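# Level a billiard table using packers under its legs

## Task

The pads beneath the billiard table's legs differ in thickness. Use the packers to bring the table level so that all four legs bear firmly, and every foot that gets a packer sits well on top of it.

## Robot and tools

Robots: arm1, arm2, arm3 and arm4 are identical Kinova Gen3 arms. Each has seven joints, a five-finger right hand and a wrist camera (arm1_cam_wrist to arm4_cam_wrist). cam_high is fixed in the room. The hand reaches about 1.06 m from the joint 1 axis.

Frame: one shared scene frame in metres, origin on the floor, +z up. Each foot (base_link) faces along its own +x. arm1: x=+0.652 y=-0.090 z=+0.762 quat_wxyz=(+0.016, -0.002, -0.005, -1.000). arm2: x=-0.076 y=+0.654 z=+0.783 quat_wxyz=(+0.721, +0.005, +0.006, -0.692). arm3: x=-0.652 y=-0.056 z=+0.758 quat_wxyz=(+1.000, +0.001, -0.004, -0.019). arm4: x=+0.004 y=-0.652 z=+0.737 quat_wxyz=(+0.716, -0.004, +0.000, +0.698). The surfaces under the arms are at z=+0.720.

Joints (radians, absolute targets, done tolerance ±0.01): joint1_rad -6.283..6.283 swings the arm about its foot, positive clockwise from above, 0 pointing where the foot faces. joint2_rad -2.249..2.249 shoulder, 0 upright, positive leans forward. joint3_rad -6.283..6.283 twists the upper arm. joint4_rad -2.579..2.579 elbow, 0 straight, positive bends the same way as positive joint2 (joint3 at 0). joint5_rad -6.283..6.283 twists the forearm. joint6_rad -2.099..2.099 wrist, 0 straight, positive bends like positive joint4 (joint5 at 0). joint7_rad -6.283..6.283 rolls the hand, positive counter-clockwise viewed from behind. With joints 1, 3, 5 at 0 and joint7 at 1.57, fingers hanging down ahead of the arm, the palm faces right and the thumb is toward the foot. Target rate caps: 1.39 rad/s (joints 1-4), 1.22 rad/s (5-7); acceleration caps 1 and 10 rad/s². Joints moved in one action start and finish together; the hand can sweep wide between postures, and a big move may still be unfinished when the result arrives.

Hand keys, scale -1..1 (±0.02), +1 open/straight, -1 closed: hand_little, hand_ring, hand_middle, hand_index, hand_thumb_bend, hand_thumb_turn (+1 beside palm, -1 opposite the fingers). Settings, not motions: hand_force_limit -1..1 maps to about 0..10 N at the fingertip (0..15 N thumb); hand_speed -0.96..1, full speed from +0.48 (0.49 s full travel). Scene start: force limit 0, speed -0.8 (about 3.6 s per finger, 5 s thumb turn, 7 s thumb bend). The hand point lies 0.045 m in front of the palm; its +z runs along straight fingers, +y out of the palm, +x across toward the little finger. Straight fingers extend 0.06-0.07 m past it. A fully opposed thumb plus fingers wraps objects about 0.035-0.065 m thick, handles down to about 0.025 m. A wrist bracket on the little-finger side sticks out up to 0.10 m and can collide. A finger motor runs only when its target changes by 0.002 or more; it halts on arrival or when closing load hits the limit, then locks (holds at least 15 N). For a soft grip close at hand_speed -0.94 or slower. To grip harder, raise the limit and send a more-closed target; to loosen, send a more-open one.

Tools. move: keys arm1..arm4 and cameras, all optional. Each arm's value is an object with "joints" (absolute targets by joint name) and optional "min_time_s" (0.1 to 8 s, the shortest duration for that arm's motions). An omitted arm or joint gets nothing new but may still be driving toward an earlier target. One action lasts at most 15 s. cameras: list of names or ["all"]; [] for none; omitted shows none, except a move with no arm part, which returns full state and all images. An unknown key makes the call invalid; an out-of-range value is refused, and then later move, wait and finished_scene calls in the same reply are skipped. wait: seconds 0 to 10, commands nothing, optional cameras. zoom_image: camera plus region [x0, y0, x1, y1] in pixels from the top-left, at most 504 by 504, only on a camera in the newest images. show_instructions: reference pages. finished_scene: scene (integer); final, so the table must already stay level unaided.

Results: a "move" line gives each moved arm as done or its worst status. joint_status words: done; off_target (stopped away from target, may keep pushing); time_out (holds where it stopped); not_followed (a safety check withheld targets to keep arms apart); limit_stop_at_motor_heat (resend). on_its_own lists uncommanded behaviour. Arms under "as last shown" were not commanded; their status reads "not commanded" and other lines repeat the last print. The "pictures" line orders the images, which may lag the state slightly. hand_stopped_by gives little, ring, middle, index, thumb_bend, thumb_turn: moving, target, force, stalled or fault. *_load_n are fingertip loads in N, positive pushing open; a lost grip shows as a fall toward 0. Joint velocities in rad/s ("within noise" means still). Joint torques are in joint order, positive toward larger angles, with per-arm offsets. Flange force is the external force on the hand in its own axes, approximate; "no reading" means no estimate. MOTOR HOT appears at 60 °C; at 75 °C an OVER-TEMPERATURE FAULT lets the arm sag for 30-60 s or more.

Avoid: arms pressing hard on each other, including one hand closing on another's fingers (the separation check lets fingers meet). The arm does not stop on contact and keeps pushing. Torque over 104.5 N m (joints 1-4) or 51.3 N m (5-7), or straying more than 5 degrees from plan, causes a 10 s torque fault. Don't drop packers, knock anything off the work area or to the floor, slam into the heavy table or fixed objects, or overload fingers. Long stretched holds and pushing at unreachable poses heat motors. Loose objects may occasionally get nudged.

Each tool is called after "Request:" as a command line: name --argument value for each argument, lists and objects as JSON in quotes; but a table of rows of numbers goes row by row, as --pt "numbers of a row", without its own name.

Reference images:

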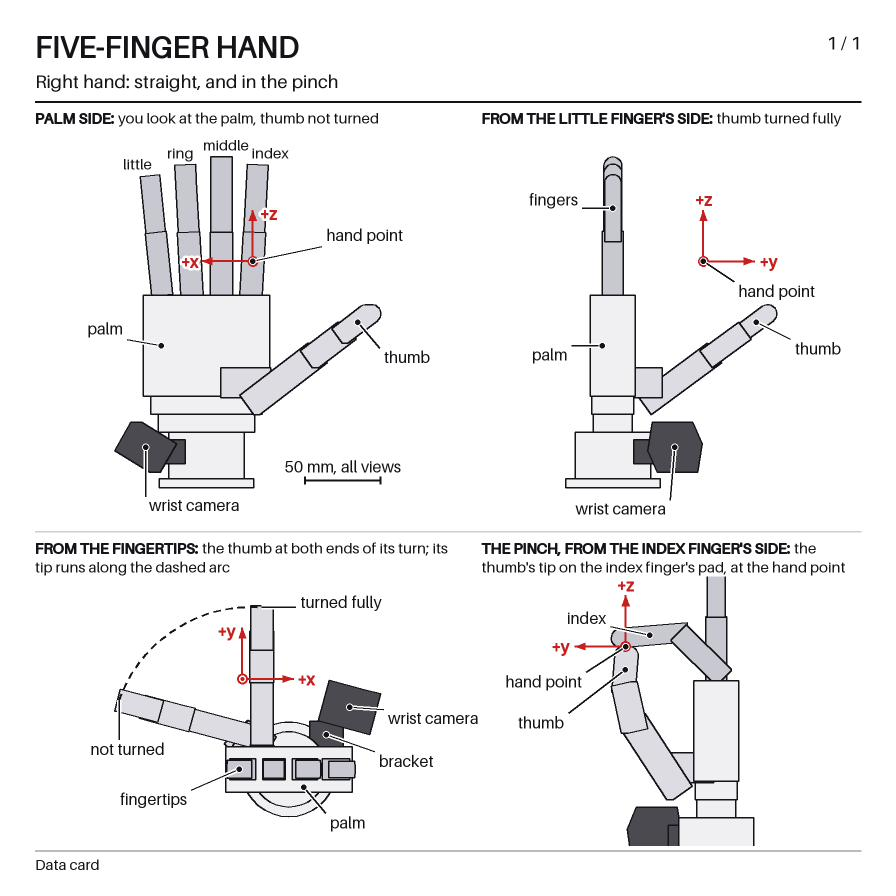

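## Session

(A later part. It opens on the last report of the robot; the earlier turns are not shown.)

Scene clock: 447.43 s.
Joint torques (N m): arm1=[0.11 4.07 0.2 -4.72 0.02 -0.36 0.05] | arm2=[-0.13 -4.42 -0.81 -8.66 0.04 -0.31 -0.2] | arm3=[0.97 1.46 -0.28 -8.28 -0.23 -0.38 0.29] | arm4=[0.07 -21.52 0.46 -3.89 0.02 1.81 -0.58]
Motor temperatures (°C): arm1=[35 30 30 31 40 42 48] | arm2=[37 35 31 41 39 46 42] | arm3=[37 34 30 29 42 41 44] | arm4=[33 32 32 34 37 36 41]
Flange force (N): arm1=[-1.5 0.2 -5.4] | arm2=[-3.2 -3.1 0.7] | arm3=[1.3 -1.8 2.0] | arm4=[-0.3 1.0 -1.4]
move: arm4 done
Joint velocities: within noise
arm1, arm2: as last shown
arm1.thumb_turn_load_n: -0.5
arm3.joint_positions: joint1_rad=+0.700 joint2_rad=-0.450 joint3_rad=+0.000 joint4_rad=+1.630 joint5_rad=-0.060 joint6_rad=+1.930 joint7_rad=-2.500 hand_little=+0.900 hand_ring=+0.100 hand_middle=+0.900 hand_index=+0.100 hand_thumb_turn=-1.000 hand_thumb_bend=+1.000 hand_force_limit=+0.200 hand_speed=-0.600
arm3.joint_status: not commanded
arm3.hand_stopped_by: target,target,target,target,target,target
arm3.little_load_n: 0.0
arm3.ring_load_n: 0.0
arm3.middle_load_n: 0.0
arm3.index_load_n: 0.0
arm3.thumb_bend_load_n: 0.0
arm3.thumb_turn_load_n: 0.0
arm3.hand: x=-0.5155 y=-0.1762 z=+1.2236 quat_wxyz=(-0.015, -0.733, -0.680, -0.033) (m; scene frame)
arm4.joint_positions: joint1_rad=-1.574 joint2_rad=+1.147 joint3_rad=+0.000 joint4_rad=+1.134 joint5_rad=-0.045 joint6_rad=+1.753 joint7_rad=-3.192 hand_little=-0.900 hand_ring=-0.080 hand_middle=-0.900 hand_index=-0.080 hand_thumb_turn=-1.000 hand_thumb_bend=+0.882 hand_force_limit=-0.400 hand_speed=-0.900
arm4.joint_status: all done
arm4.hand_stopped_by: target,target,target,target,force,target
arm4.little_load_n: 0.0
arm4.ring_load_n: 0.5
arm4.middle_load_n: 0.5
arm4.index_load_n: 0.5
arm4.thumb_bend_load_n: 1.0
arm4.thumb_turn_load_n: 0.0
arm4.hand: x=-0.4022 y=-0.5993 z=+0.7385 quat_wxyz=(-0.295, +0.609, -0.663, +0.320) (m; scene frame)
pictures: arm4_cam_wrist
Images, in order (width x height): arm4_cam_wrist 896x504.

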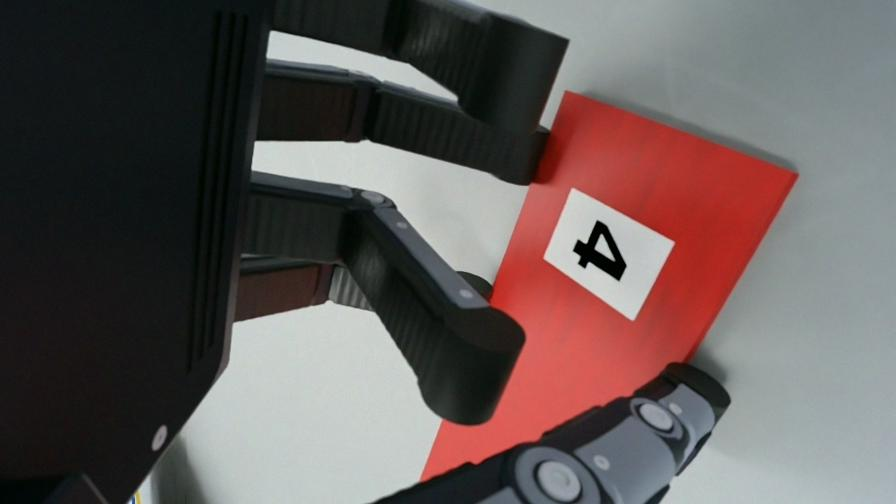

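Request:
move --arm4 '{"joints": {"joint1_rad": -1.5705, "joint2_rad": 1.0714, "joint4_rad": 1.3369, "joint5_rad": -0.0309, "joint6_rad": 1.6263, "joint7_rad": -3.175}, "min_time_s": 1.5}'

Request:
move --arm4 '{"joints": {"joint1_rad": -1.5587, "joint2_rad": 1.0048, "joint4_rad": 1.5273, "joint5_rad": -0.0095, "joint6_rad": 1.5029, "joint7_rad": -3.1549}, "min_time_s": 1.5}'

Request:
move --arm4 '{"joints": {"joint1_rad": -1.5403, "joint2_rad": 0.9498, "joint4_rad": 1.7009, "joint5_rad": 0.0203, "joint6_rad": 1.3845, "joint7_rad": -3.1364}, "min_time_s": 1.5}' --cameras '["arm4_cam_wrist"]'

Scene clock: 449.80 s.
Joint torques (N m): arm1=[0.11 4.04 0.18 -4.74 -0.03 -0.37 0.09] | arm2=[-0.14 -4.41 -0.81 -8.75 0.05 -0.34 -0.25] | arm3=[0.98 1.54 -0.24 -8.24 -0.26 -0.35 0.26] | arm4=[0.1 -20.28 0.52 -3.15 0.09 1.85 -0.55]
Motor temperatures (°C): arm1=[35 30 30 31 40 42 48] | arm2=[37 35 31 41 39 46 42] | arm3=[37 34 30 29 42 41 44] | arm4=[33 32 32 34 37 36 41]
Flange force (N): arm1=[-1.5 0.2 -5.4] | arm2=[-3.0 -3.3 0.9] | arm3=[1.3 -1.9 2.0] | arm4=[-0.2 1.1 -1.2]
move: arm4 done
Joint velocities: within noise
arm1, arm2, arm3: as last shown
arm1.thumb_turn_load_n: 0.0
arm4.joint_positions: joint1_rad=-1.570 joint2_rad=+1.071 joint3_rad=+0.000 joint4_rad=+1.337 joint5_rad=-0.031 joint6_rad=+1.626 joint7_rad=-3.175 hand_little=-0.900 hand_ring=-0.080 hand_middle=-0.900 hand_index=-0.080 hand_thumb_turn=-1.000 hand_thumb_bend=+0.882 hand_force_limit=-0.400 hand_speed=-0.900
arm4.joint_status: all done
arm4.hand_stopped_by: target,target,target,target,force,target
arm4.little_load_n: 0.0
arm4.ring_load_n: 0.0
arm4.middle_load_n: 0.0
arm4.index_load_n: 0.0
arm4.thumb_bend_load_n: 0.5
arm4.thumb_turn_load_n: 0.0
arm4.hand: x=-0.3602 y=-0.5953 z=+0.7385 quat_wxyz=(-0.297, +0.614, -0.659, +0.318) (m; scene frame)
pictures: none

Scene clock: 451.63 s.
Joint torques (N m): arm1=[0.18 4.02 0.15 -4.71 0.04 -0.32 0.06] | arm2=[-0.12 -4.34 -0.78 -8.69 0.02 -0.37 -0.21] | arm3=[0.89 1.57 -0.24 -8.27 -0.22 -0.41 0.27] | arm4=[0.11 -18.93 0.6 -2.3 0.11 1.83 -0.52]
Motor temperatures (°C): arm1=[35 30 30 31 40 42 48] | arm2=[37 35 31 41 39 46 42] | arm3=[37 34 30 29 42 41 44] | arm4=[33 32 32 34 37 36 41]
Flange force (N): arm1=[-1.6 0.0 -5.5] | arm2=[-2.9 -3.0 0.6] | arm3=[1.5 -2.0 2.0] | arm4=[-0.2 1.4 -1.3]
move: arm4 done
Joint velocities: within noise
arm1, arm2, arm3: as last shown
arm2.thumb_bend_load_n: -0.5
arm3.ring_load_n: 0.5
arm4.joint_positions: joint1_rad=-1.559 joint2_rad=+1.005 joint3_rad=+0.000 joint4_rad=+1.527 joint5_rad=-0.009 joint6_rad=+1.503 joint7_rad=-3.155 hand_little=-0.900 hand_ring=-0.080 hand_middle=-0.900 hand_index=-0.080 hand_thumb_turn=-1.000 hand_thumb_bend=+0.881 hand_force_limit=-0.400 hand_speed=-0.900
arm4.joint_status: all done
arm4.hand_stopped_by: target,target,target,target,force,target
arm4.little_load_n: 0.0
arm4.ring_load_n: 0.0
arm4.middle_load_n: 0.0
arm4.index_load_n: 0.0
arm4.thumb_bend_load_n: 0.0
arm4.thumb_turn_load_n: 0.0
arm4.hand: x=-0.3153 y=-0.5868 z=+0.7387 quat_wxyz=(-0.299, +0.619, -0.654, +0.315) (m; scene frame)
pictures: none

Scene clock: 453.47 s.
Joint torques (N m): arm1=[0.15 4.07 0.11 -4.71 -0.05 -0.39 0.08] | arm2=[-0.1 -4.36 -0.87 -8.67 0.06 -0.32 -0.24] | arm3=[0.96 1.59 -0.23 -8.29 -0.22 -0.42 0.27] | arm4=[0.1 -17.61 0.64 -1.49 0.16 1.84 -0.55]
Motor temperatures (°C): arm1=[35 30 30 31 40 42 48] | arm2=[37 35 31 41 39 46 42] | arm3=[37 34 30 29 42 41 44] | arm4=[33 32 32 34 37 36 41]
Flange force (N): arm1=[-1.4 -0.1 -5.6] | arm2=[-3.0 -3.4 0.7] | arm3=[1.6 -2.0 2.1] | arm4=[-0.2 1.4 -1.2]
move: arm4 done
Joint velocities: within noise
arm1.joint_positions: joint1_rad=+0.377 joint2_rad=-0.549 joint3_rad=-0.108 joint4_rad=+1.320 joint5_rad=-0.050 joint6_rad=+2.060 joint7_rad=-1.502 hand_little=+1.000 hand_ring=+1.000 hand_middle=+1.000 hand_index=+1.000 hand_thumb_turn=+1.000 hand_thumb_bend=+1.000 hand_force_limit=+0.000 hand_speed=-0.800
arm1.joint_status: not commanded
arm1.hand_stopped_by: target,target,target,target,target,target
arm1.little_load_n: 0.0
arm1.ring_load_n: 0.0
arm1.middle_load_n: 0.0
arm1.index_load_n: 0.0
arm1.thumb_bend_load_n: 0.0
arm1.thumb_turn_load_n: 0.0
arm1.hand: x=+0.5209 y=-0.1206 z=+1.3320 quat_wxyz=(+0.027, -0.986, +0.072, +0.151) (m; scene frame)
arm2, arm3: as last shown
arm2.thumb_bend_load_n: 0.0
arm3.ring_load_n: 0.0
arm4.joint_positions: joint1_rad=-1.540 joint2_rad=+0.950 joint3_rad=+0.000 joint4_rad=+1.701 joint5_rad=+0.020 joint6_rad=+1.384 joint7_rad=-3.136 hand_little=-0.900 hand_ring=-0.080 hand_middle=-0.900 hand_index=-0.080 hand_thumb_turn=-1.000 hand_thumb_bend=+0.882 hand_force_limit=-0.400 hand_speed=-0.900
arm4.joint_status: all done
arm4.hand_stopped_by: target,target,target,target,force,target
arm4.little_load_n: 0.0
arm4.ring_load_n: 0.0
arm4.middle_load_n: 0.0
arm4.index_load_n: -0.5
arm4.thumb_bend_load_n: 0.5
arm4.thumb_turn_load_n: -0.5
arm4.hand: x=-0.2701 y=-0.5753 z=+0.7387 quat_wxyz=(-0.302, +0.625, -0.648, +0.313) (m; scene frame)
pictures: arm4_cam_wrist
Images, in order (width x height): arm4_cam_wrist 896x504.

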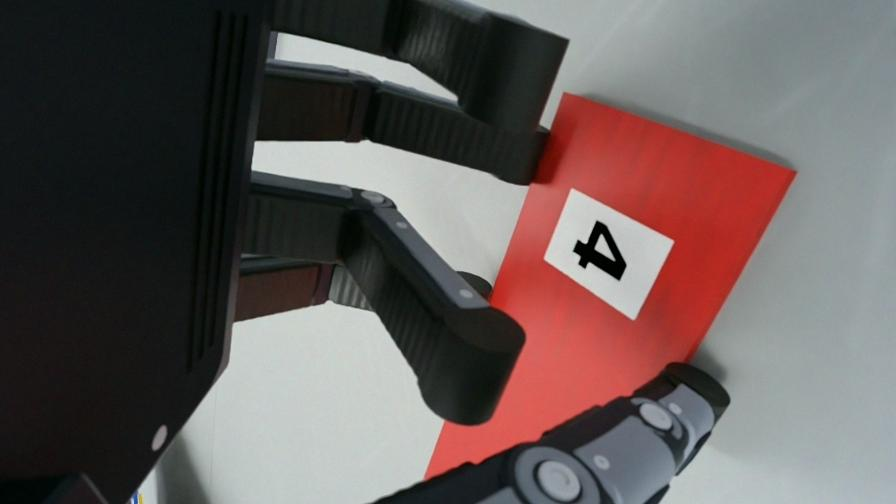

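Request:
move --arm4 '{"joints": {"hand_thumb_bend": 0.45, "hand_speed": -0.9, "hand_force_limit": -0.4}}'

Request:
move --arm4 '{"joints": {"joint1_rad": -1.514, "joint2_rad": 0.9047, "joint4_rad": 1.8618, "joint5_rad": 0.0592, "joint6_rad": 1.2676, "joint7_rad": -3.1208}, "min_time_s": 1.5}' --cameras '["arm4_cam_wrist"]'

Scene clock: 454.83 s.
Joint torques (N m): arm1=[0.14 4.07 0.05 -4.63 -0.03 -0.35 0.01] | arm2=[-0.19 -4.36 -0.86 -8.72 0.02 -0.35 -0.21] | arm3=[1.01 1.58 -0.22 -8.28 -0.28 -0.34 0.29] | arm4=[0.13 -16.56 0.55 -1.57 0.1 1.16 -0.55]
Motor temperatures (°C): arm1=[35 30 30 31 40 42 48] | arm2=[37 35 31 41 39 46 42] | arm3=[37 34 30 29 42 41 44] | arm4=[33 33 32 34 37 36 41]
Flange force (N): arm1=[-1.5 -0.5 -5.8] | arm2=[-2.9 -3.3 0.8] | arm3=[1.5 -1.9 2.2] | arm4=[-0.3 -1.1 -3.6]
move: arm4 off_target
Joint velocities: within noise
arm1, arm2, arm3: as last shown
arm2.thumb_bend_load_n: -0.5
arm4.joint_positions: joint1_rad=-1.540 joint2_rad=+0.950 joint3_rad=+0.000 joint4_rad=+1.701 joint5_rad=+0.020 joint6_rad=+1.384 joint7_rad=-3.136 hand_little=-0.900 hand_ring=-0.080 hand_middle=-0.900 hand_index=-0.080 hand_thumb_turn=-1.000 hand_thumb_bend=+0.851 hand_force_limit=-0.400 hand_speed=-0.900
arm4.joint_status: hand_thumb_bend off_target (ended at +0.851, target +0.450); the others done
arm4.hand_stopped_by: target,target,target,target,force,target
arm4.little_load_n: 0.0
arm4.ring_load_n: 2.0
arm4.middle_load_n: 0.0
arm4.index_load_n: 1.5
arm4.thumb_bend_load_n: 4.0
arm4.thumb_turn_load_n: 0.5
arm4.hand: x=-0.2701 y=-0.5753 z=+0.7387 quat_wxyz=(-0.302, +0.625, -0.648, +0.313) (m; scene frame)
pictures: none

Scene clock: 456.67 s.
Joint torques (N m): arm1=[0.14 3.96 0.2 -4.7 -0.11 -0.31 0.08] | arm2=[-0.07 -4.29 -0.79 -8.67 0.02 -0.28 -0.23] | arm3=[0.99 1.51 -0.17 -8.26 -0.24 -0.38 0.31] | arm4=[0.18 -15.61 0.68 -0.6 0.2 1.35 -0.54]
Motor temperatures (°C): arm1=[35 30 30 31 40 42 48] | arm2=[37 35 31 41 39 46 42] | arm3=[37 34 30 29 42 41 44] | arm4=[33 33 32 34 37 36 41]
Flange force (N): arm1=[-1.8 0.1 -5.5] | arm2=[-2.9 -3.1 0.8] | arm3=[1.7 -1.6 2.0] | arm4=[-0.2 0.0 -3.3]
move: arm4 done
Joint velocities: within noise
arm1, arm2, arm3: as last shown
arm1.index_load_n: -0.5
arm2.thumb_bend_load_n: 0.0
arm4.joint_positions: joint1_rad=-1.514 joint2_rad=+0.905 joint3_rad=+0.000 joint4_rad=+1.862 joint5_rad=+0.059 joint6_rad=+1.268 joint7_rad=-3.121 hand_little=-0.900 hand_ring=-0.080 hand_middle=-0.900 hand_index=-0.080 hand_thumb_turn=-1.000 hand_thumb_bend=+0.852 hand_force_limit=-0.400 hand_speed=-0.900
arm4.joint_status: all done
arm4.hand_stopped_by: target,target,target,target,force,target
arm4.little_load_n: 0.0
arm4.ring_load_n: 2.0
arm4.middle_load_n: 0.0
arm4.index_load_n: 1.0
arm4.thumb_bend_load_n: 4.5
arm4.thumb_turn_load_n: 0.5
arm4.hand: x=-0.2250 y=-0.5618 z=+0.7387 quat_wxyz=(-0.305, +0.632, -0.642, +0.309) (m; scene frame)
pictures: arm4_cam_wrist
Images, in order (width x height): arm4_cam_wrist 896x504.

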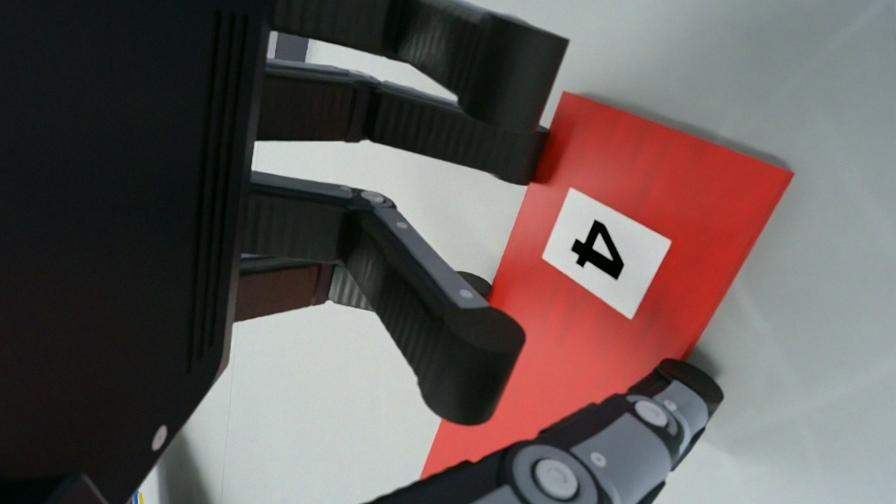

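Request:
move --arm4 '{"joints": {"joint1_rad": -1.4809, "joint2_rad": 0.8708, "joint4_rad": 2.0121, "joint5_rad": 0.1174, "joint6_rad": 1.1506, "joint7_rad": -3.1106}, "min_time_s": 1.5}'

Request:
move --arm4 '{"joints": {"joint1_rad": -1.431, "joint2_rad": 0.8486, "joint4_rad": 2.1531, "joint5_rad": 0.1906, "joint6_rad": 1.0293, "joint7_rad": -3.1118}, "min_time_s": 1.5}'

Request:
move --arm4 '{"joints": {"joint1_rad": -1.3572, "joint2_rad": 0.8392, "joint4_rad": 2.2819, "joint5_rad": 0.309, "joint6_rad": 0.9139, "joint7_rad": -3.1414}, "min_time_s": 1.5}' --cameras '["arm4_cam_wrist"]'

Scene clock: 462.37 s.
Joint torques (N m): arm1=[0.14 4.04 0.14 -4.72 -0.01 -0.32 0] | arm2=[-0.07 -4.39 -0.76 -8.69 0.05 -0.33 -0.23] | arm3=[0.98 1.52 -0.26 -8.26 -0.29 -0.41 0.32] | arm4=[0.16 -14.31 0.7 0.16 0.14 1.26 -0.57]
Motor temperatures (°C): arm1=[35 30 30 31 40 42 48] | arm2=[37 35 31 41 39 46 42] | arm3=[37 34 30 29 42 41 44] | arm4=[33 33 32 34 37 36 41]
Flange force (N): arm1=[-1.5 -0.2 -5.3] | arm2=[-3.0 -3.0 0.7] | arm3=[1.4 -1.9 1.9] | arm4=[-0.4 -0.5 -3.6]
move: arm4 done
Joint velocities: within noise
arm1, arm3: as last shown
arm1.index_load_n: 0.0
arm2.joint_positions: joint1_rad=+0.750 joint2_rad=-0.300 joint3_rad=+0.000 joint4_rad=+1.700 joint5_rad=+0.000 joint6_rad=+1.600 joint7_rad=-1.570 hand_little=+0.990 hand_ring=+0.990 hand_middle=+0.990 hand_index=+0.990 hand_thumb_turn=+1.000 hand_thumb_bend=+1.000 hand_force_limit=+0.000 hand_speed=-0.800
arm2.joint_status: not commanded
arm2.hand_stopped_by: target,target,target,target,target,target
arm2.little_load_n: 0.0
arm2.ring_load_n: 0.0
arm2.middle_load_n: 0.0
arm2.index_load_n: 0.0
arm2.thumb_bend_load_n: 0.0
arm2.thumb_turn_load_n: 0.0
arm2.hand: x=-0.2184 y=+0.4265 z=+1.2052 quat_wxyz=(-0.022, -0.906, -0.417, +0.062) (m; scene frame)
arm4.joint_positions: joint1_rad=-1.481 joint2_rad=+0.871 joint3_rad=+0.000 joint4_rad=+2.012 joint5_rad=+0.117 joint6_rad=+1.151 joint7_rad=-3.111 hand_little=-0.900 hand_ring=-0.080 hand_middle=-0.900 hand_index=-0.080 hand_thumb_turn=-1.000 hand_thumb_bend=+0.852 hand_force_limit=-0.400 hand_speed=-0.900
arm4.joint_status: all done
arm4.hand_stopped_by: target,target,target,target,force,target
arm4.little_load_n: 0.0
arm4.ring_load_n: 2.0
arm4.middle_load_n: 0.5
arm4.index_load_n: 1.5
arm4.thumb_bend_load_n: 4.5
arm4.thumb_turn_load_n: 0.5
arm4.hand: x=-0.1802 y=-0.5454 z=+0.7387 quat_wxyz=(-0.310, +0.642, -0.631, +0.305) (m; scene frame)
pictures: none

Scene clock: 464.20 s.
Joint torques (N m): arm1=[0.23 4 0.16 -4.67 -0.06 -0.33 0] | arm2=[-0.19 -4.35 -0.8 -8.75 0.06 -0.29 -0.23] | arm3=[0.99 1.54 -0.15 -8.24 -0.26 -0.39 0.31] | arm4=[0.53 -10.74 0.52 -0.21 0.08 -0.86 -0.53]
Motor temperatures (°C): arm1=[35 30 30 31 40 42 48] | arm2=[37 35 31 41 39 46 42] | arm3=[37 34 30 29 42 41 44] | arm4=[33 33 32 34 37 36 41]
Flange force (N): arm1=[-1.6 -0.3 -5.6] | arm2=[-2.8 -3.2 1.1] | arm3=[1.7 -1.7 1.9] | arm4=[0.1 -9.6 -12.6]
move: arm4 done
Joint velocities: within noise
arm1, arm2, arm3: as last shown
arm4.joint_positions: joint1_rad=-1.431 joint2_rad=+0.849 joint3_rad=+0.000 joint4_rad=+2.153 joint5_rad=+0.191 joint6_rad=+1.029 joint7_rad=-3.112 hand_little=-0.900 hand_ring=-0.080 hand_middle=-0.900 hand_index=-0.080 hand_thumb_turn=-1.000 hand_thumb_bend=+0.852 hand_force_limit=-0.400 hand_speed=-0.900
arm4.joint_status: all done
arm4.hand_stopped_by: target,target,target,target,force,target
arm4.little_load_n: 0.0
arm4.ring_load_n: -0.5
arm4.middle_load_n: 0.0
arm4.index_load_n: 0.5
arm4.thumb_bend_load_n: 7.0
arm4.thumb_turn_load_n: -1.5
arm4.hand: x=-0.1354 y=-0.5281 z=+0.7381 quat_wxyz=(-0.313, +0.650, -0.623, +0.301) (m; scene frame)
pictures: none

Scene clock: 466.00 s.
Joint torques (N m): arm1=[0.13 4.05 0.1 -4.52 -0.04 -0.36 0] | arm2=[-0.14 -4.45 -0.82 -8.68 0.05 -0.35 -0.2] | arm3=[0.99 1.59 -0.16 -8.24 -0.29 -0.34 0.35] | arm4=[0.28 -12.28 0.91 1.77 0.09 1.16 -0.53]
Motor temperatures (°C): arm1=[35 30 30 31 40 42 48] | arm2=[37 35 31 41 39 46 42] | arm3=[37 34 30 29 42 41 44] | arm4=[33 33 32 34 37 36 41]
Flange force (N): arm1=[-1.7 -0.3 -6.3] | arm2=[-3.2 -3.1 0.7] | arm3=[1.8 -1.7 2.1] | arm4=[-0.5 -0.7 -4.4]
move: arm4 done
Joint velocities: within noise
arm1, arm2: as last shown
arm3.joint_positions: joint1_rad=+0.700 joint2_rad=-0.450 joint3_rad=+0.000 joint4_rad=+1.630 joint5_rad=-0.060 joint6_rad=+1.930 joint7_rad=-2.500 hand_little=+0.900 hand_ring=+0.100 hand_middle=+0.900 hand_index=+0.100 hand_thumb_turn=-1.000 hand_thumb_bend=+1.000 hand_force_limit=+0.200 hand_speed=-0.600
arm3.joint_status: not commanded
arm3.hand_stopped_by: target,target,target,target,target,target
arm3.little_load_n: 0.0
arm3.ring_load_n: 0.0
arm3.middle_load_n: 0.0
arm3.index_load_n: 0.0
arm3.thumb_bend_load_n: 0.0
arm3.thumb_turn_load_n: 0.0
arm3.hand: x=-0.5155 y=-0.1762 z=+1.2236 quat_wxyz=(-0.015, -0.733, -0.680, -0.033) (m; scene frame)
arm4.joint_positions: joint1_rad=-1.357 joint2_rad=+0.839 joint3_rad=+0.000 joint4_rad=+2.282 joint5_rad=+0.309 joint6_rad=+0.914 joint7_rad=-3.141 hand_little=-0.900 hand_ring=-0.080 hand_middle=-0.900 hand_index=-0.080 hand_thumb_turn=-1.000 hand_thumb_bend=+0.852 hand_force_limit=-0.400 hand_speed=-0.900
arm4.joint_status: all done
arm4.hand_stopped_by: target,target,target,target,force,target
arm4.little_load_n: 0.0
arm4.ring_load_n: 2.0
arm4.middle_load_n: 0.0
arm4.index_load_n: 2.0
arm4.thumb_bend_load_n: 5.0
arm4.thumb_turn_load_n: 0.0
arm4.hand: x=-0.0901 y=-0.5054 z=+0.7388 quat_wxyz=(-0.318, +0.658, -0.614, +0.296) (m; scene frame)
pictures: arm4_cam_wrist
Images, in order (width x height): arm4_cam_wrist 896x504.

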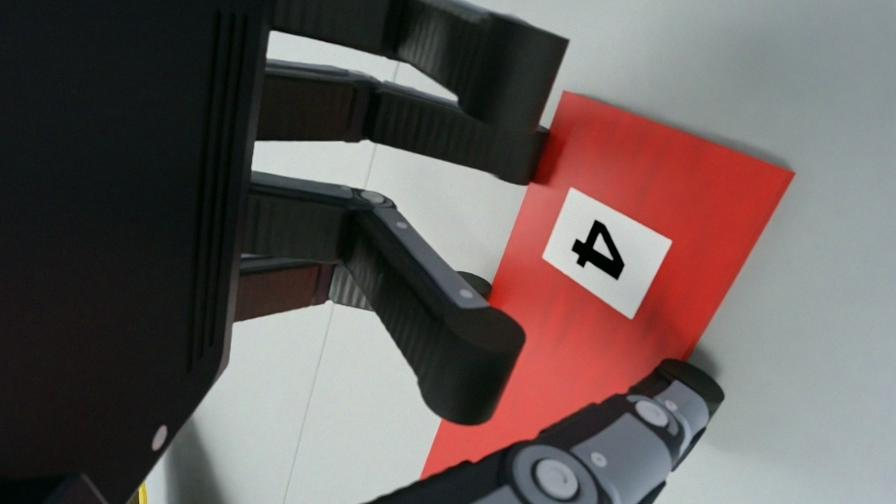

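Request:
move --arm4 '{"joints": {"joint1_rad": -1.3089, "joint2_rad": 0.8401, "joint4_rad": 2.342, "joint5_rad": 0.3925, "joint6_rad": 0.8567, "joint7_rad": -3.1699}, "min_time_s": 1.2}'

Request:
move --arm4 '{"joints": {"joint1_rad": -1.2517, "joint2_rad": 0.8446, "joint4_rad": 2.3983, "joint5_rad": 0.4953, "joint6_rad": 0.8043, "joint7_rad": -3.2113}, "min_time_s": 1.2}'

Request:
move --arm4 '{"joints": {"joint1_rad": -1.1843, "joint2_rad": 0.854, "joint4_rad": 2.4516, "joint5_rad": 0.6245, "joint6_rad": 0.7592, "joint7_rad": -3.2762}, "min_time_s": 1.2}'

Request:
move --arm4 '{"joints": {"joint1_rad": -1.1079, "joint2_rad": 0.8633, "joint4_rad": 2.4963, "joint5_rad": 0.7674, "joint6_rad": 0.7276, "joint7_rad": -3.3435}, "min_time_s": 1.2}' --cameras '["arm4_cam_wrist"]'

Scene clock: 468.00 s.
Joint torques (N m): arm1=[0.15 4.01 0.12 -4.71 -0.03 -0.3 0.03] | arm2=[-0.16 -4.37 -0.81 -8.62 0.06 -0.32 -0.2] | arm3=[0.87 1.68 -0.2 -8.26 -0.23 -0.38 0.34] | arm4=[0.38 -11.57 0.89 1.73 0.14 0.82 -0.57]
Motor temperatures (°C): arm1=[35 30 30 31 40 42 48] | arm2=[37 35 31 41 39 46 42] | arm3=[37 34 30 29 42 41 44] | arm4=[33 32 32 34 37 36 41]
Flange force (N): arm1=[-1.6 -0.2 -5.4] | arm2=[-3.1 -3.1 0.5] | arm3=[2.0 -1.9 2.2] | arm4=[-0.2 -2.5 -6.0]
move: arm4 done
Joint velocities: within noise
arm1, arm2, arm3: as last shown
arm4.joint_positions: joint1_rad=-1.309 joint2_rad=+0.840 joint3_rad=+0.000 joint4_rad=+2.342 joint5_rad=+0.392 joint6_rad=+0.857 joint7_rad=-3.170 hand_little=-0.900 hand_ring=-0.080 hand_middle=-0.900 hand_index=-0.080 hand_thumb_turn=-1.000 hand_thumb_bend=+0.852 hand_force_limit=-0.400 hand_speed=-0.900
arm4.joint_status: all done
arm4.hand_stopped_by: target,target,target,target,force,target
arm4.little_load_n: 0.0
arm4.ring_load_n: 2.0
arm4.middle_load_n: 0.0
arm4.index_load_n: 1.0
arm4.thumb_bend_load_n: 5.5
arm4.thumb_turn_load_n: 0.0
arm4.hand: x=-0.0677 y=-0.4924 z=+0.7388 quat_wxyz=(-0.321, +0.664, -0.609, +0.293) (m; scene frame)
pictures: none

Scene clock: 469.50 s.
Joint torques (N m): arm1=[0.12 4.07 0.08 -4.65 -0.05 -0.35 0.02] | arm2=[-0.08 -4.41 -0.82 -8.72 -0.01 -0.3 -0.21] | arm3=[0.84 1.52 -0.2 -8.3 -0.28 -0.4 0.24] | arm4=[0.36 -11.26 0.9 2.07 0.09 0.76 -0.57]
Motor temperatures (°C): arm1=[35 30 30 31 40 42 48] | arm2=[37 35 31 41 39 46 42] | arm3=[37 33 30 29 42 41 44] | arm4=[33 32 32 34 37 36 41]
Flange force (N): arm1=[-1.5 -0.3 -5.7] | arm2=[-3.1 -3.1 0.9] | arm3=[1.5 -1.9 2.1] | arm4=[-0.6 -2.6 -6.5]
move: arm4 done
Joint velocities: within noise
arm1, arm2, arm3: as last shown
arm4.joint_positions: joint1_rad=-1.252 joint2_rad=+0.845 joint3_rad=+0.000 joint4_rad=+2.398 joint5_rad=+0.495 joint6_rad=+0.804 joint7_rad=-3.211 hand_little=-0.900 hand_ring=-0.080 hand_middle=-0.900 hand_index=-0.080 hand_thumb_turn=-1.000 hand_thumb_bend=+0.852 hand_force_limit=-0.400 hand_speed=-0.900
arm4.joint_status: all done
arm4.hand_stopped_by: target,target,target,target,force,target
arm4.little_load_n: 0.0
arm4.ring_load_n: 2.0
arm4.middle_load_n: 0.0
arm4.index_load_n: 1.0
arm4.thumb_bend_load_n: 5.0
arm4.thumb_turn_load_n: -0.5
arm4.hand: x=-0.0452 y=-0.4789 z=+0.7388 quat_wxyz=(-0.323, +0.669, -0.603, +0.291) (m; scene frame)
pictures: none

Scene clock: 471.03 s.
Joint torques (N m): arm1=[0.18 4.09 0.14 -4.69 -0.01 -0.39 0.07] | arm2=[-0.06 -4.38 -0.85 -8.62 0.06 -0.35 -0.22] | arm3=[0.91 1.52 -0.17 -8.31 -0.27 -0.4 0.29] | arm4=[0.35 -11.16 1.05 2.52 0.03 0.87 -0.58]
Motor temperatures (°C): arm1=[35 30 30 31 40 42 48] | arm2=[37 35 31 41 39 46 42] | arm3=[37 33 30 29 42 41 44] | arm4=[33 32 32 34 37 36 41]
Flange force (N): arm1=[-1.4 0.0 -5.6] | arm2=[-3.2 -3.3 0.4] | arm3=[1.7 -1.7 2.1] | arm4=[-0.9 -2.0 -6.4]
move: arm4 done
Joint velocities: within noise
arm1.joint_positions: joint1_rad=+0.377 joint2_rad=-0.549 joint3_rad=-0.108 joint4_rad=+1.320 joint5_rad=-0.050 joint6_rad=+2.060 joint7_rad=-1.502 hand_little=+1.000 hand_ring=+1.000 hand_middle=+1.000 hand_index=+1.000 hand_thumb_turn=+1.000 hand_thumb_bend=+1.000 hand_force_limit=+0.000 hand_speed=-0.800
arm1.joint_status: not commanded
arm1.hand_stopped_by: target,target,target,target,target,target
arm1.little_load_n: 0.0
arm1.ring_load_n: 0.0
arm1.middle_load_n: 0.0
arm1.index_load_n: 0.0
arm1.thumb_bend_load_n: 0.0
arm1.thumb_turn_load_n: 0.0
arm1.hand: x=+0.5209 y=-0.1206 z=+1.3320 quat_wxyz=(+0.027, -0.986, +0.072, +0.151) (m; scene frame)
arm2, arm3: as last shown
arm2.ring_load_n: -0.5
arm4.joint_positions: joint1_rad=-1.184 joint2_rad=+0.854 joint3_rad=+0.000 joint4_rad=+2.452 joint5_rad=+0.625 joint6_rad=+0.759 joint7_rad=-3.276 hand_little=-0.900 hand_ring=-0.080 hand_middle=-0.900 hand_index=-0.080 hand_thumb_turn=-1.000 hand_thumb_bend=+0.852 hand_force_limit=-0.400 hand_speed=-0.900
arm4.joint_status: all done
arm4.hand_stopped_by: target,target,target,target,force,target
arm4.little_load_n: 0.0
arm4.ring_load_n: 2.0
arm4.middle_load_n: 0.0
arm4.index_load_n: 0.5
arm4.thumb_bend_load_n: 5.0
arm4.thumb_turn_load_n: 0.5
arm4.hand: x=-0.0217 y=-0.4642 z=+0.7390 quat_wxyz=(-0.327, +0.673, -0.597, +0.287) (m; scene frame)
pictures: none

Scene clock: 472.57 s.
Joint torques (N m): arm1=[0.12 4.13 0.17 -4.75 -0.01 -0.32 0.02] | arm2=[-0.06 -4.48 -0.83 -8.72 0.05 -0.26 -0.24] | arm3=[1 1.58 -0.23 -8.35 -0.25 -0.36 0.31] | arm4=[0.47 -10.76 1.01 2.39 0.08 0.52 -0.56]
Motor temperatures (°C): arm1=[35 30 30 31 40 42 48] | arm2=[37 35 31 41 39 46 42] | arm3=[37 33 30 29 42 41 44] | arm4=[33 32 32 34 37 36 41]
Flange force (N): arm1=[-1.3 0.0 -5.1] | arm2=[-3.2 -3.3 1.1] | arm3=[1.6 -1.9 2.4] | arm4=[-1.0 -3.4 -8.6]
move: arm4 done
Joint velocities: within noise
arm1, arm2, arm3: as last shown
arm2.ring_load_n: 0.0
arm2.thumb_turn_load_n: -0.5
arm4.joint_positions: joint1_rad=-1.108 joint2_rad=+0.863 joint3_rad=+0.000 joint4_rad=+2.496 joint5_rad=+0.767 joint6_rad=+0.728 joint7_rad=-3.344 hand_little=-0.900 hand_ring=-0.080 hand_middle=-0.900 hand_index=-0.080 hand_thumb_turn=-1.000 hand_thumb_bend=+0.852 hand_force_limit=-0.400 hand_speed=-0.900
arm4.joint_status: all done
arm4.hand_stopped_by: target,target,target,target,force,target
arm4.little_load_n: 0.0
arm4.ring_load_n: 2.0
arm4.middle_load_n: 0.0
arm4.index_load_n: -0.5
arm4.thumb_bend_load_n: 5.5
arm4.thumb_turn_load_n: 0.0
arm4.hand: x=-0.0001 y=-0.4504 z=+0.7389 quat_wxyz=(-0.329, +0.679, -0.591, +0.285) (m; scene frame)
pictures: arm4_cam_wrist
Images, in order (width x height): arm4_cam_wrist 896x504.

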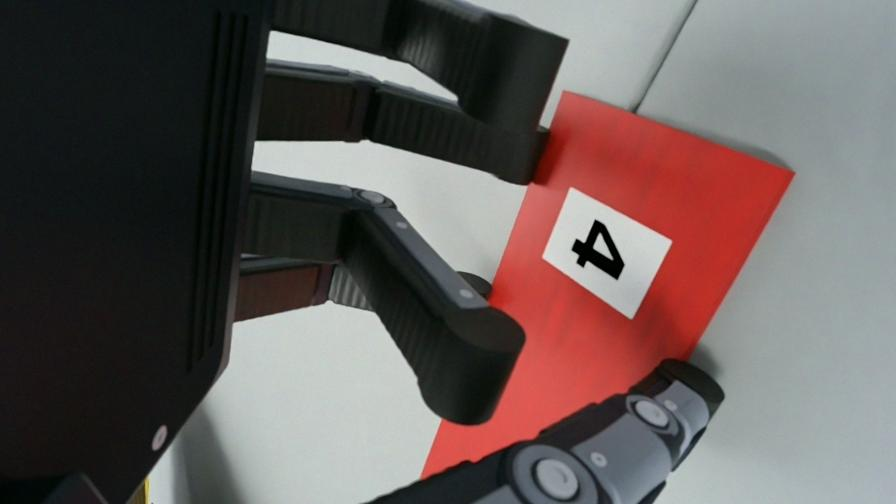

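Request:
move --arm4 '{"joints": {"joint1_rad": -1.0219, "joint2_rad": 0.8668, "joint4_rad": 2.5085, "joint5_rad": 0.8941, "joint6_rad": 0.7336, "joint7_rad": -3.3835}, "min_time_s": 1.2}'

Request:
move --arm4 '{"joints": {"joint1_rad": -0.9311, "joint2_rad": 0.8676, "joint4_rad": 2.5112, "joint5_rad": 1.0132, "joint6_rad": 0.7512, "joint7_rad": -3.4084}, "min_time_s": 1.2}'

Request:
move --arm4 '{"joints": {"joint1_rad": -0.8395, "joint2_rad": 0.8668, "joint4_rad": 2.5084, "joint5_rad": 1.1238, "joint6_rad": 0.7742, "joint7_rad": -3.4202}, "min_time_s": 1.2}'

Request:
move --arm4 '{"joints": {"joint1_rad": -0.7493, "joint2_rad": 0.8645, "joint4_rad": 2.5006, "joint5_rad": 1.2243, "joint6_rad": 0.8, "joint7_rad": -3.4205}, "min_time_s": 1.2}' --cameras '["arm4_cam_wrist"]'

Scene clock: 474.93 s.
Joint torques (N m): arm1=[0.16 4.07 0.14 -4.73 -0.02 -0.33 0.08] | arm2=[-0.12 -4.38 -0.89 -8.71 0.05 -0.3 -0.21] | arm3=[0.87 1.58 -0.24 -8.31 -0.24 -0.39 0.29] | arm4=[0.46 -10.77 0.99 1.74 0.2 0.28 -0.59]
Motor temperatures (°C): arm1=[35 30 30 31 40 42 48] | arm2=[37 35 31 41 39 46 42] | arm3=[37 33 30 29 42 41 44] | arm4=[33 32 32 34 37 36 41]
Flange force (N): arm1=[-1.4 0.0 -5.3] | arm2=[-3.0 -3.3 0.9] | arm3=[1.6 -2.0 2.2] | arm4=[-0.6 -4.7 -9.6]
move: arm4 done
Joint velocities: within noise
arm1, arm2, arm3: as last shown
arm2.thumb_turn_load_n: 0.0
arm4.joint_positions: joint1_rad=-1.022 joint2_rad=+0.867 joint3_rad=+0.000 joint4_rad=+2.508 joint5_rad=+0.894 joint6_rad=+0.734 joint7_rad=-3.384 hand_little=-0.900 hand_ring=-0.080 hand_middle=-0.900 hand_index=-0.080 hand_thumb_turn=-1.000 hand_thumb_bend=+0.852 hand_force_limit=-0.400 hand_speed=-0.900
arm4.joint_status: all done
arm4.hand_stopped_by: target,target,target,target,force,target
arm4.little_load_n: 0.0
arm4.ring_load_n: 2.0
arm4.middle_load_n: 0.0
arm4.index_load_n: -1.0
arm4.thumb_bend_load_n: 5.0
arm4.thumb_turn_load_n: -0.5
arm4.hand: x=+0.0151 y=-0.4321 z=+0.7389 quat_wxyz=(-0.331, +0.683, -0.586, +0.283) (m; scene frame)
pictures: none

Scene clock: 476.47 s.
Joint torques (N m): arm1=[0.08 4.09 0.01 -4.7 -0.04 -0.36 -0.01] | arm2=[-0.05 -4.4 -0.89 -8.68 0.01 -0.29 -0.21] | arm3=[0.98 1.58 -0.17 -8.33 -0.23 -0.38 0.33] | arm4=[0.43 -10.72 0.89 1.56 0.24 0.2 -0.63]
Motor temperatures (°C): arm1=[35 30 30 31 40 42 48] | arm2=[37 35 31 41 39 46 42] | arm3=[37 33 30 29 42 41 44] | arm4=[33 32 32 34 37 36 41]
Flange force (N): arm1=[-1.3 -0.5 -5.5] | arm2=[-3.1 -3.3 0.8] | arm3=[1.8 -1.8 2.3] | arm4=[-1.3 -5.4 -10.3]
move: arm4 done
Joint velocities: within noise
arm1, arm3: as last shown
arm2.joint_positions: joint1_rad=+0.750 joint2_rad=-0.300 joint3_rad=+0.000 joint4_rad=+1.700 joint5_rad=+0.000 joint6_rad=+1.600 joint7_rad=-1.570 hand_little=+0.990 hand_ring=+0.990 hand_middle=+0.990 hand_index=+0.990 hand_thumb_turn=+1.000 hand_thumb_bend=+1.000 hand_force_limit=+0.000 hand_speed=-0.800
arm2.joint_status: not commanded
arm2.hand_stopped_by: target,target,target,target,target,target
arm2.little_load_n: 0.0
arm2.ring_load_n: 0.0
arm2.middle_load_n: 0.0
arm2.index_load_n: 0.0
arm2.thumb_bend_load_n: 0.0
arm2.thumb_turn_load_n: 0.0
arm2.hand: x=-0.2184 y=+0.4265 z=+1.2052 quat_wxyz=(-0.022, -0.906, -0.417, +0.062) (m; scene frame)
arm3.thumb_bend_load_n: -0.5
arm4.joint_positions: joint1_rad=-0.931 joint2_rad=+0.868 joint3_rad=+0.000 joint4_rad=+2.511 joint5_rad=+1.013 joint6_rad=+0.751 joint7_rad=-3.408 hand_little=-0.900 hand_ring=-0.080 hand_middle=-0.900 hand_index=-0.080 hand_thumb_turn=-1.000 hand_thumb_bend=+0.852 hand_force_limit=-0.400 hand_speed=-0.900
arm4.joint_status: all done
arm4.hand_stopped_by: target,target,target,target,force,target
arm4.little_load_n: 0.0
arm4.ring_load_n: 1.5
arm4.middle_load_n: 0.0
arm4.index_load_n: -1.0
arm4.thumb_bend_load_n: 5.5
arm4.thumb_turn_load_n: -0.5
arm4.hand: x=+0.0298 y=-0.4130 z=+0.7389 quat_wxyz=(-0.332, +0.687, -0.582, +0.281) (m; scene frame)
pictures: none

Scene clock: 478.00 s.
Joint torques (N m): arm1=[0.13 4.06 0.12 -4.74 -0.06 -0.3 0.04] | arm2=[-0.08 -4.34 -0.93 -8.71 0.05 -0.35 -0.22] | arm3=[1.02 1.62 -0.17 -8.3 -0.27 -0.35 0.27] | arm4=[0.55 -10.66 0.85 1.34 0.28 0.09 -0.59]
Motor temperatures (°C): arm1=[35 30 30 31 40 42 48] | arm2=[37 35 31 41 39 46 42] | arm3=[37 33 30 29 42 41 44] | arm4=[33 32 32 34 37 36 41]
Flange force (N): arm1=[-1.5 -0.2 -5.2] | arm2=[-2.9 -3.5 0.8] | arm3=[1.7 -1.9 2.3] | arm4=[-1.3 -5.9 -10.9]
move: arm4 done
Joint velocities: within noise
arm1, arm2, arm3: as last shown
arm3.thumb_bend_load_n: 0.0
arm4.joint_positions: joint1_rad=-0.840 joint2_rad=+0.867 joint3_rad=+0.000 joint4_rad=+2.508 joint5_rad=+1.124 joint6_rad=+0.774 joint7_rad=-3.420 hand_little=-0.900 hand_ring=-0.080 hand_middle=-0.900 hand_index=-0.080 hand_thumb_turn=-1.000 hand_thumb_bend=+0.852 hand_force_limit=-0.400 hand_speed=-0.900
arm4.joint_status: all done
arm4.hand_stopped_by: target,target,target,target,force,target
arm4.little_load_n: 0.0
arm4.ring_load_n: 1.5
arm4.middle_load_n: 0.0
arm4.index_load_n: -1.0
arm4.thumb_bend_load_n: 5.5
arm4.thumb_turn_load_n: -1.0
arm4.hand: x=+0.0447 y=-0.3941 z=+0.7388 quat_wxyz=(-0.334, +0.691, -0.577, +0.279) (m; scene frame)
pictures: none

Scene clock: 479.50 s.
Joint torques (N m): arm1=[0.1 4.04 0.14 -4.67 -0.04 -0.34 -0.03] | arm2=[-0.05 -4.39 -0.8 -8.76 0.09 -0.36 -0.25] | arm3=[0.98 1.57 -0.14 -8.26 -0.24 -0.33 0.31] | arm4=[0.46 -11.12 1.1 1.74 0.07 0.53 -0.58]
Motor temperatures (°C): arm1=[35 30 30 31 40 42 48] | arm2=[37 35 31 41 39 46 42] | arm3=[37 33 30 29 42 41 44] | arm4=[33 32 32 34 37 36 41]
Flange force (N): arm1=[-1.6 -0.2 -5.6] | arm2=[-2.9 -3.2 0.9] | arm3=[1.8 -1.6 2.2] | arm4=[-2.0 -4.2 -8.2]
move: arm4 done
Joint velocities: within noise
arm1, arm2: as last shown
arm1.ring_load_n: 0.5
arm2.thumb_bend_load_n: -0.5
arm3.joint_positions: joint1_rad=+0.700 joint2_rad=-0.450 joint3_rad=+0.000 joint4_rad=+1.630 joint5_rad=-0.060 joint6_rad=+1.930 joint7_rad=-2.500 hand_little=+0.900 hand_ring=+0.100 hand_middle=+0.900 hand_index=+0.100 hand_thumb_turn=-1.000 hand_thumb_bend=+1.000 hand_force_limit=+0.200 hand_speed=-0.600
arm3.joint_status: not commanded
arm3.hand_stopped_by: target,target,target,target,target,target
arm3.little_load_n: 0.0
arm3.ring_load_n: 0.0
arm3.middle_load_n: 0.0
arm3.index_load_n: 0.0
arm3.thumb_bend_load_n: 0.0
arm3.thumb_turn_load_n: 0.0
arm3.hand: x=-0.5155 y=-0.1762 z=+1.2236 quat_wxyz=(-0.015, -0.733, -0.680, -0.033) (m; scene frame)
arm4.joint_positions: joint1_rad=-0.749 joint2_rad=+0.865 joint3_rad=+0.000 joint4_rad=+2.501 joint5_rad=+1.224 joint6_rad=+0.800 joint7_rad=-3.420 hand_little=-0.900 hand_ring=-0.080 hand_middle=-0.900 hand_index=-0.080 hand_thumb_turn=-1.000 hand_thumb_bend=+0.852 hand_force_limit=-0.400 hand_speed=-0.900
arm4.joint_status: all done
arm4.hand_stopped_by: target,target,target,target,force,target
arm4.little_load_n: 0.0
arm4.ring_load_n: 1.5
arm4.middle_load_n: 0.0
arm4.index_load_n: 0.5
arm4.thumb_bend_load_n: 5.5
arm4.thumb_turn_load_n: 0.0
arm4.hand: x=+0.0598 y=-0.3755 z=+0.7389 quat_wxyz=(-0.336, +0.695, -0.573, +0.276) (m; scene frame)
pictures: arm4_cam_wrist
Images, in order (width x height): arm4_cam_wrist 896x504.

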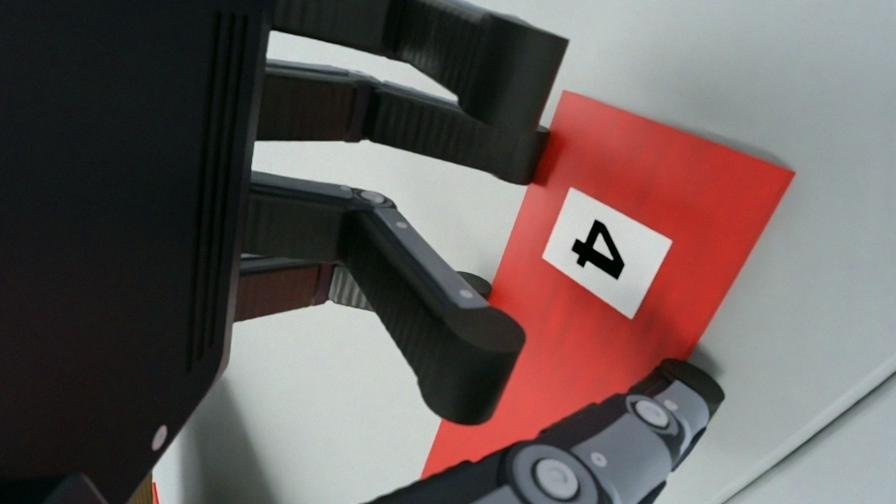

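Request:
move --arm4 '{"joints": {"joint1_rad": -0.6648, "joint2_rad": 0.8618, "joint4_rad": 2.4904, "joint5_rad": 1.3119, "joint6_rad": 0.8236, "joint7_rad": -3.412}, "min_time_s": 1.2}'

Request:
move --arm4 '{"joints": {"joint1_rad": -0.5837, "joint2_rad": 0.8584, "joint4_rad": 2.4759, "joint5_rad": 1.3896, "joint6_rad": 0.8454, "joint7_rad": -3.394}, "min_time_s": 1.2}'

Request:
move --arm4 '{"joints": {"joint1_rad": -0.5049, "joint2_rad": 0.8544, "joint4_rad": 2.4562, "joint5_rad": 1.4599, "joint6_rad": 0.8643, "joint7_rad": -3.3665}, "min_time_s": 1.2}'

Request:
move --arm4 '{"joints": {"joint1_rad": -0.4288, "joint2_rad": 0.8497, "joint4_rad": 2.4316, "joint5_rad": 1.522, "joint6_rad": 0.8806, "joint7_rad": -3.3296}, "min_time_s": 1.2}'

Request:
move --arm4 '{"joints": {"joint1_rad": -0.2848, "joint2_rad": 0.8446, "joint4_rad": 2.3914, "joint5_rad": 1.6423, "joint6_rad": 0.8984, "joint7_rad": -3.2712}, "min_time_s": 1.5}' --cameras '["arm4_cam_wrist"]'

Scene clock: 483.73 s.
Joint torques (N m): arm1=[0.1 4.01 0.16 -4.72 -0.05 -0.35 0.03] | arm2=[-0.09 -4.32 -0.83 -8.8 0 -0.34 -0.24] | arm3=[1.03 1.6 -0.17 -8.33 -0.22 -0.36 0.26] | arm4=[0.37 -11.4 1.22 1.89 0.03 0.72 -0.57]
Motor temperatures (°C): arm1=[35 30 30 31 40 42 48] | arm2=[37 35 31 41 39 46 42] | arm3=[37 33 30 29 42 41 44] | arm4=[33 32 32 34 37 36 41]
Flange force (N): arm1=[-1.6 0.0 -5.5] | arm2=[-2.7 -3.3 1.1] | arm3=[1.7 -1.9 2.4] | arm4=[-2.8 -3.6 -7.1]
move: arm4 done
Joint velocities: within noise
arm1, arm2, arm3: as last shown
arm1.ring_load_n: 0.0
arm2.thumb_bend_load_n: 0.0
arm4.joint_positions: joint1_rad=-0.665 joint2_rad=+0.862 joint3_rad=+0.000 joint4_rad=+2.490 joint5_rad=+1.312 joint6_rad=+0.824 joint7_rad=-3.412 hand_little=-0.900 hand_ring=-0.080 hand_middle=-0.900 hand_index=-0.080 hand_thumb_turn=-1.000 hand_thumb_bend=+0.852 hand_force_limit=-0.400 hand_speed=-0.900
arm4.joint_status: all done
arm4.hand_stopped_by: target,target,target,target,force,target
arm4.little_load_n: 0.0
arm4.ring_load_n: 2.0
arm4.middle_load_n: 0.0
arm4.index_load_n: 0.5
arm4.thumb_bend_load_n: 5.0
arm4.thumb_turn_load_n: 0.0
arm4.hand: x=+0.0748 y=-0.3590 z=+0.7390 quat_wxyz=(-0.337, +0.698, -0.569, +0.275) (m; scene frame)
pictures: none

Scene clock: 485.23 s.
Joint torques (N m): arm1=[0.14 4.09 0.08 -4.67 -0.07 -0.35 0.09] | arm2=[-0.21 -4.29 -0.87 -8.7 0.03 -0.37 -0.25] | arm3=[0.97 1.53 -0.23 -8.26 -0.26 -0.37 0.26] | arm4=[0.42 -11.49 1.23 1.69 0.06 0.69 -0.56]
Motor temperatures (°C): arm1=[35 30 30 31 40 42 48] | arm2=[37 35 31 41 39 46 42] | arm3=[37 33 30 29 42 41 44] | arm4=[33 32 32 34 37 36 41]
Flange force (N): arm1=[-1.4 -0.2 -5.6] | arm2=[-2.8 -3.5 0.6] | arm3=[1.4 -1.9 2.0] | arm4=[-3.0 -3.8 -7.2]
move: arm4 done
Joint velocities: within noise
arm1, arm2, arm3: as last shown
arm4.joint_positions: joint1_rad=-0.584 joint2_rad=+0.858 joint3_rad=+0.000 joint4_rad=+2.476 joint5_rad=+1.390 joint6_rad=+0.845 joint7_rad=-3.394 hand_little=-0.900 hand_ring=-0.080 hand_middle=-0.900 hand_index=-0.080 hand_thumb_turn=-1.000 hand_thumb_bend=+0.852 hand_force_limit=-0.400 hand_speed=-0.900
arm4.joint_status: all done
arm4.hand_stopped_by: target,target,target,target,force,target
arm4.little_load_n: 0.0
arm4.ring_load_n: 1.5
arm4.middle_load_n: 0.0
arm4.index_load_n: 0.5
arm4.thumb_bend_load_n: 5.5
arm4.thumb_turn_load_n: 0.0
arm4.hand: x=+0.0897 y=-0.3430 z=+0.7389 quat_wxyz=(-0.339, +0.701, -0.565, +0.273) (m; scene frame)
pictures: none

Scene clock: 486.73 s.
Joint torques (N m): arm1=[0.1 4.14 0.2 -4.73 0.01 -0.37 0] | arm2=[-0.1 -4.34 -0.93 -8.7 0.04 -0.35 -0.24] | arm3=[0.92 1.47 -0.22 -8.3 -0.25 -0.3 0.29] | arm4=[0.49 -11.06 0.86 1.07 0.18 0.2 -0.61]
Motor temperatures (°C): arm1=[35 30 30 31 40 42 48] | arm2=[37 35 31 41 39 46 42] | arm3=[37 33 30 29 42 41 44] | arm4=[33 32 32 34 37 36 41]
Flange force (N): arm1=[-1.3 0.2 -5.4] | arm2=[-2.9 -3.5 0.7] | arm3=[1.4 -1.6 2.3] | arm4=[-3.0 -6.2 -9.0]
move: arm4 done
Joint velocities: within noise
arm1.joint_positions: joint1_rad=+0.377 joint2_rad=-0.549 joint3_rad=-0.108 joint4_rad=+1.320 joint5_rad=-0.050 joint6_rad=+2.060 joint7_rad=-1.502 hand_little=+1.000 hand_ring=+1.000 hand_middle=+1.000 hand_index=+1.000 hand_thumb_turn=+1.000 hand_thumb_bend=+1.000 hand_force_limit=+0.000 hand_speed=-0.800
arm1.joint_status: not commanded
arm1.hand_stopped_by: target,target,target,target,target,target
arm1.little_load_n: 0.0
arm1.ring_load_n: 0.0
arm1.middle_load_n: 0.0
arm1.index_load_n: 0.0
arm1.thumb_bend_load_n: 0.0
arm1.thumb_turn_load_n: 0.0
arm1.hand: x=+0.5209 y=-0.1206 z=+1.3320 quat_wxyz=(+0.027, -0.986, +0.072, +0.151) (m; scene frame)
arm2, arm3: as last shown
arm2.thumb_turn_load_n: 0.5
arm4.joint_positions: joint1_rad=-0.505 joint2_rad=+0.854 joint3_rad=+0.000 joint4_rad=+2.456 joint5_rad=+1.460 joint6_rad=+0.864 joint7_rad=-3.366 hand_little=-0.900 hand_ring=-0.080 hand_middle=-0.900 hand_index=-0.080 hand_thumb_turn=-1.000 hand_thumb_bend=+0.852 hand_force_limit=-0.400 hand_speed=-0.900
arm4.joint_status: all done
arm4.hand_stopped_by: target,target,target,target,force,target
arm4.little_load_n: 0.0
arm4.ring_load_n: 1.0
arm4.middle_load_n: 0.0
arm4.index_load_n: 0.0
arm4.thumb_bend_load_n: 5.5
arm4.thumb_turn_load_n: -0.5
arm4.hand: x=+0.1044 y=-0.3268 z=+0.7388 quat_wxyz=(-0.340, +0.704, -0.562, +0.271) (m; scene frame)
pictures: none

Scene clock: 488.23 s.
Joint torques (N m): arm1=[0.06 4.01 0.12 -4.72 -0.04 -0.29 -0.03] | arm2=[-0.05 -4.38 -0.83 -8.67 0.07 -0.35 -0.21] | arm3=[0.9 1.51 -0.23 -8.34 -0.23 -0.38 0.33] | arm4=[0.42 -12.56 1.68 1.47 -0.02 1.29 -0.55]
Motor temperatures (°C): arm1=[35 30 30 31 40 42 48] | arm2=[37 35 31 41 39 46 42] | arm3=[37 33 30 29 42 41 44] | arm4=[33 32 32 34 37 36 41]
Flange force (N): arm1=[-1.6 -0.2 -5.3] | arm2=[-3.1 -3.1 0.6] | arm3=[1.6 -1.7 2.3] | arm4=[-3.2 -1.8 -4.5]
move: arm4 done
Joint velocities: within noise
arm1, arm2, arm3: as last shown
arm2.thumb_turn_load_n: 0.0
arm4.joint_positions: joint1_rad=-0.429 joint2_rad=+0.850 joint3_rad=+0.000 joint4_rad=+2.432 joint5_rad=+1.522 joint6_rad=+0.881 joint7_rad=-3.330 hand_little=-0.900 hand_ring=-0.080 hand_middle=-0.900 hand_index=-0.080 hand_thumb_turn=-1.000 hand_thumb_bend=+0.852 hand_force_limit=-0.400 hand_speed=-0.900
arm4.joint_status: all done
arm4.hand_stopped_by: target,target,target,target,force,target
arm4.little_load_n: 0.0
arm4.ring_load_n: 2.5
arm4.middle_load_n: 0.0
arm4.index_load_n: 1.5
arm4.thumb_bend_load_n: 5.0
arm4.thumb_turn_load_n: 0.5
arm4.hand: x=+0.1197 y=-0.3105 z=+0.7390 quat_wxyz=(-0.342, +0.707, -0.558, +0.269) (m; scene frame)
pictures: none

Scene clock: 490.07 s.
Joint torques (N m): arm1=[0.16 4.06 0.17 -4.73 -0.03 -0.35 0.02] | arm2=[-0.11 -4.35 -0.82 -8.71 0 -0.31 -0.19] | arm3=[0.98 1.54 -0.17 -8.27 -0.25 -0.37 0.29] | arm4=[0.38 -13.2 1.8 1.08 -0.04 1.44 -0.57]
Motor temperatures (°C): arm1=[35 30 30 31 40 42 48] | arm2=[37 35 31 41 39 46 42] | arm3=[37 33 30 29 42 41 44] | arm4=[33 32 32 34 37 36 41]
Flange force (N): arm1=[-1.5 -0.1 -5.4] | arm2=[-2.9 -3.1 0.9] | arm3=[1.7 -1.7 2.1] | arm4=[-3.6 -1.7 -3.1]
move: arm4 done
Joint velocities: within noise
arm1, arm2, arm3: as last shown
arm4.joint_positions: joint1_rad=-0.285 joint2_rad=+0.845 joint3_rad=+0.000 joint4_rad=+2.391 joint5_rad=+1.642 joint6_rad=+0.898 joint7_rad=-3.271 hand_little=-0.900 hand_ring=-0.080 hand_middle=-0.900 hand_index=-0.080 hand_thumb_turn=-1.000 hand_thumb_bend=+0.852 hand_force_limit=-0.400 hand_speed=-0.900
arm4.joint_status: all done
arm4.hand_stopped_by: target,target,target,target,force,target
arm4.little_load_n: 0.0
arm4.ring_load_n: 1.5
arm4.middle_load_n: 0.0
arm4.index_load_n: 1.0
arm4.thumb_bend_load_n: 4.0
arm4.thumb_turn_load_n: 0.5
arm4.hand: x=+0.1534 y=-0.2860 z=+0.7390 quat_wxyz=(-0.344, +0.711, -0.553, +0.267) (m; scene frame)
pictures: arm4_cam_wrist
Images, in order (width x height): arm4_cam_wrist 896x504.

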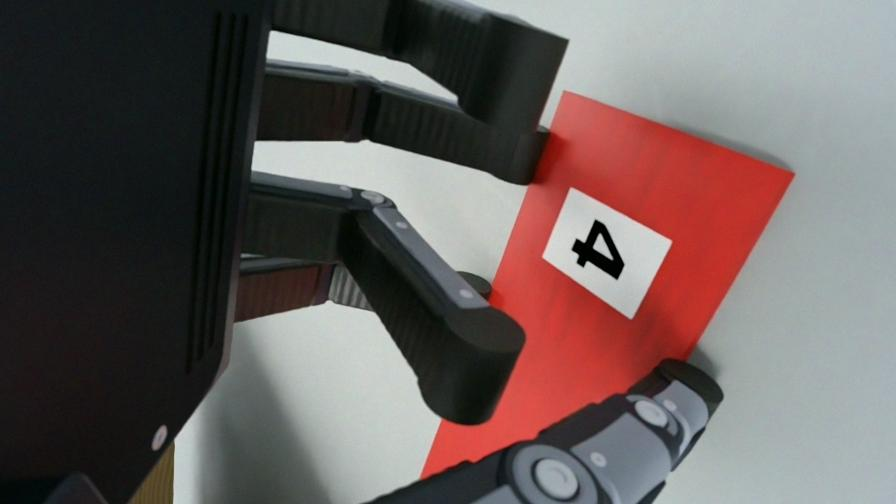

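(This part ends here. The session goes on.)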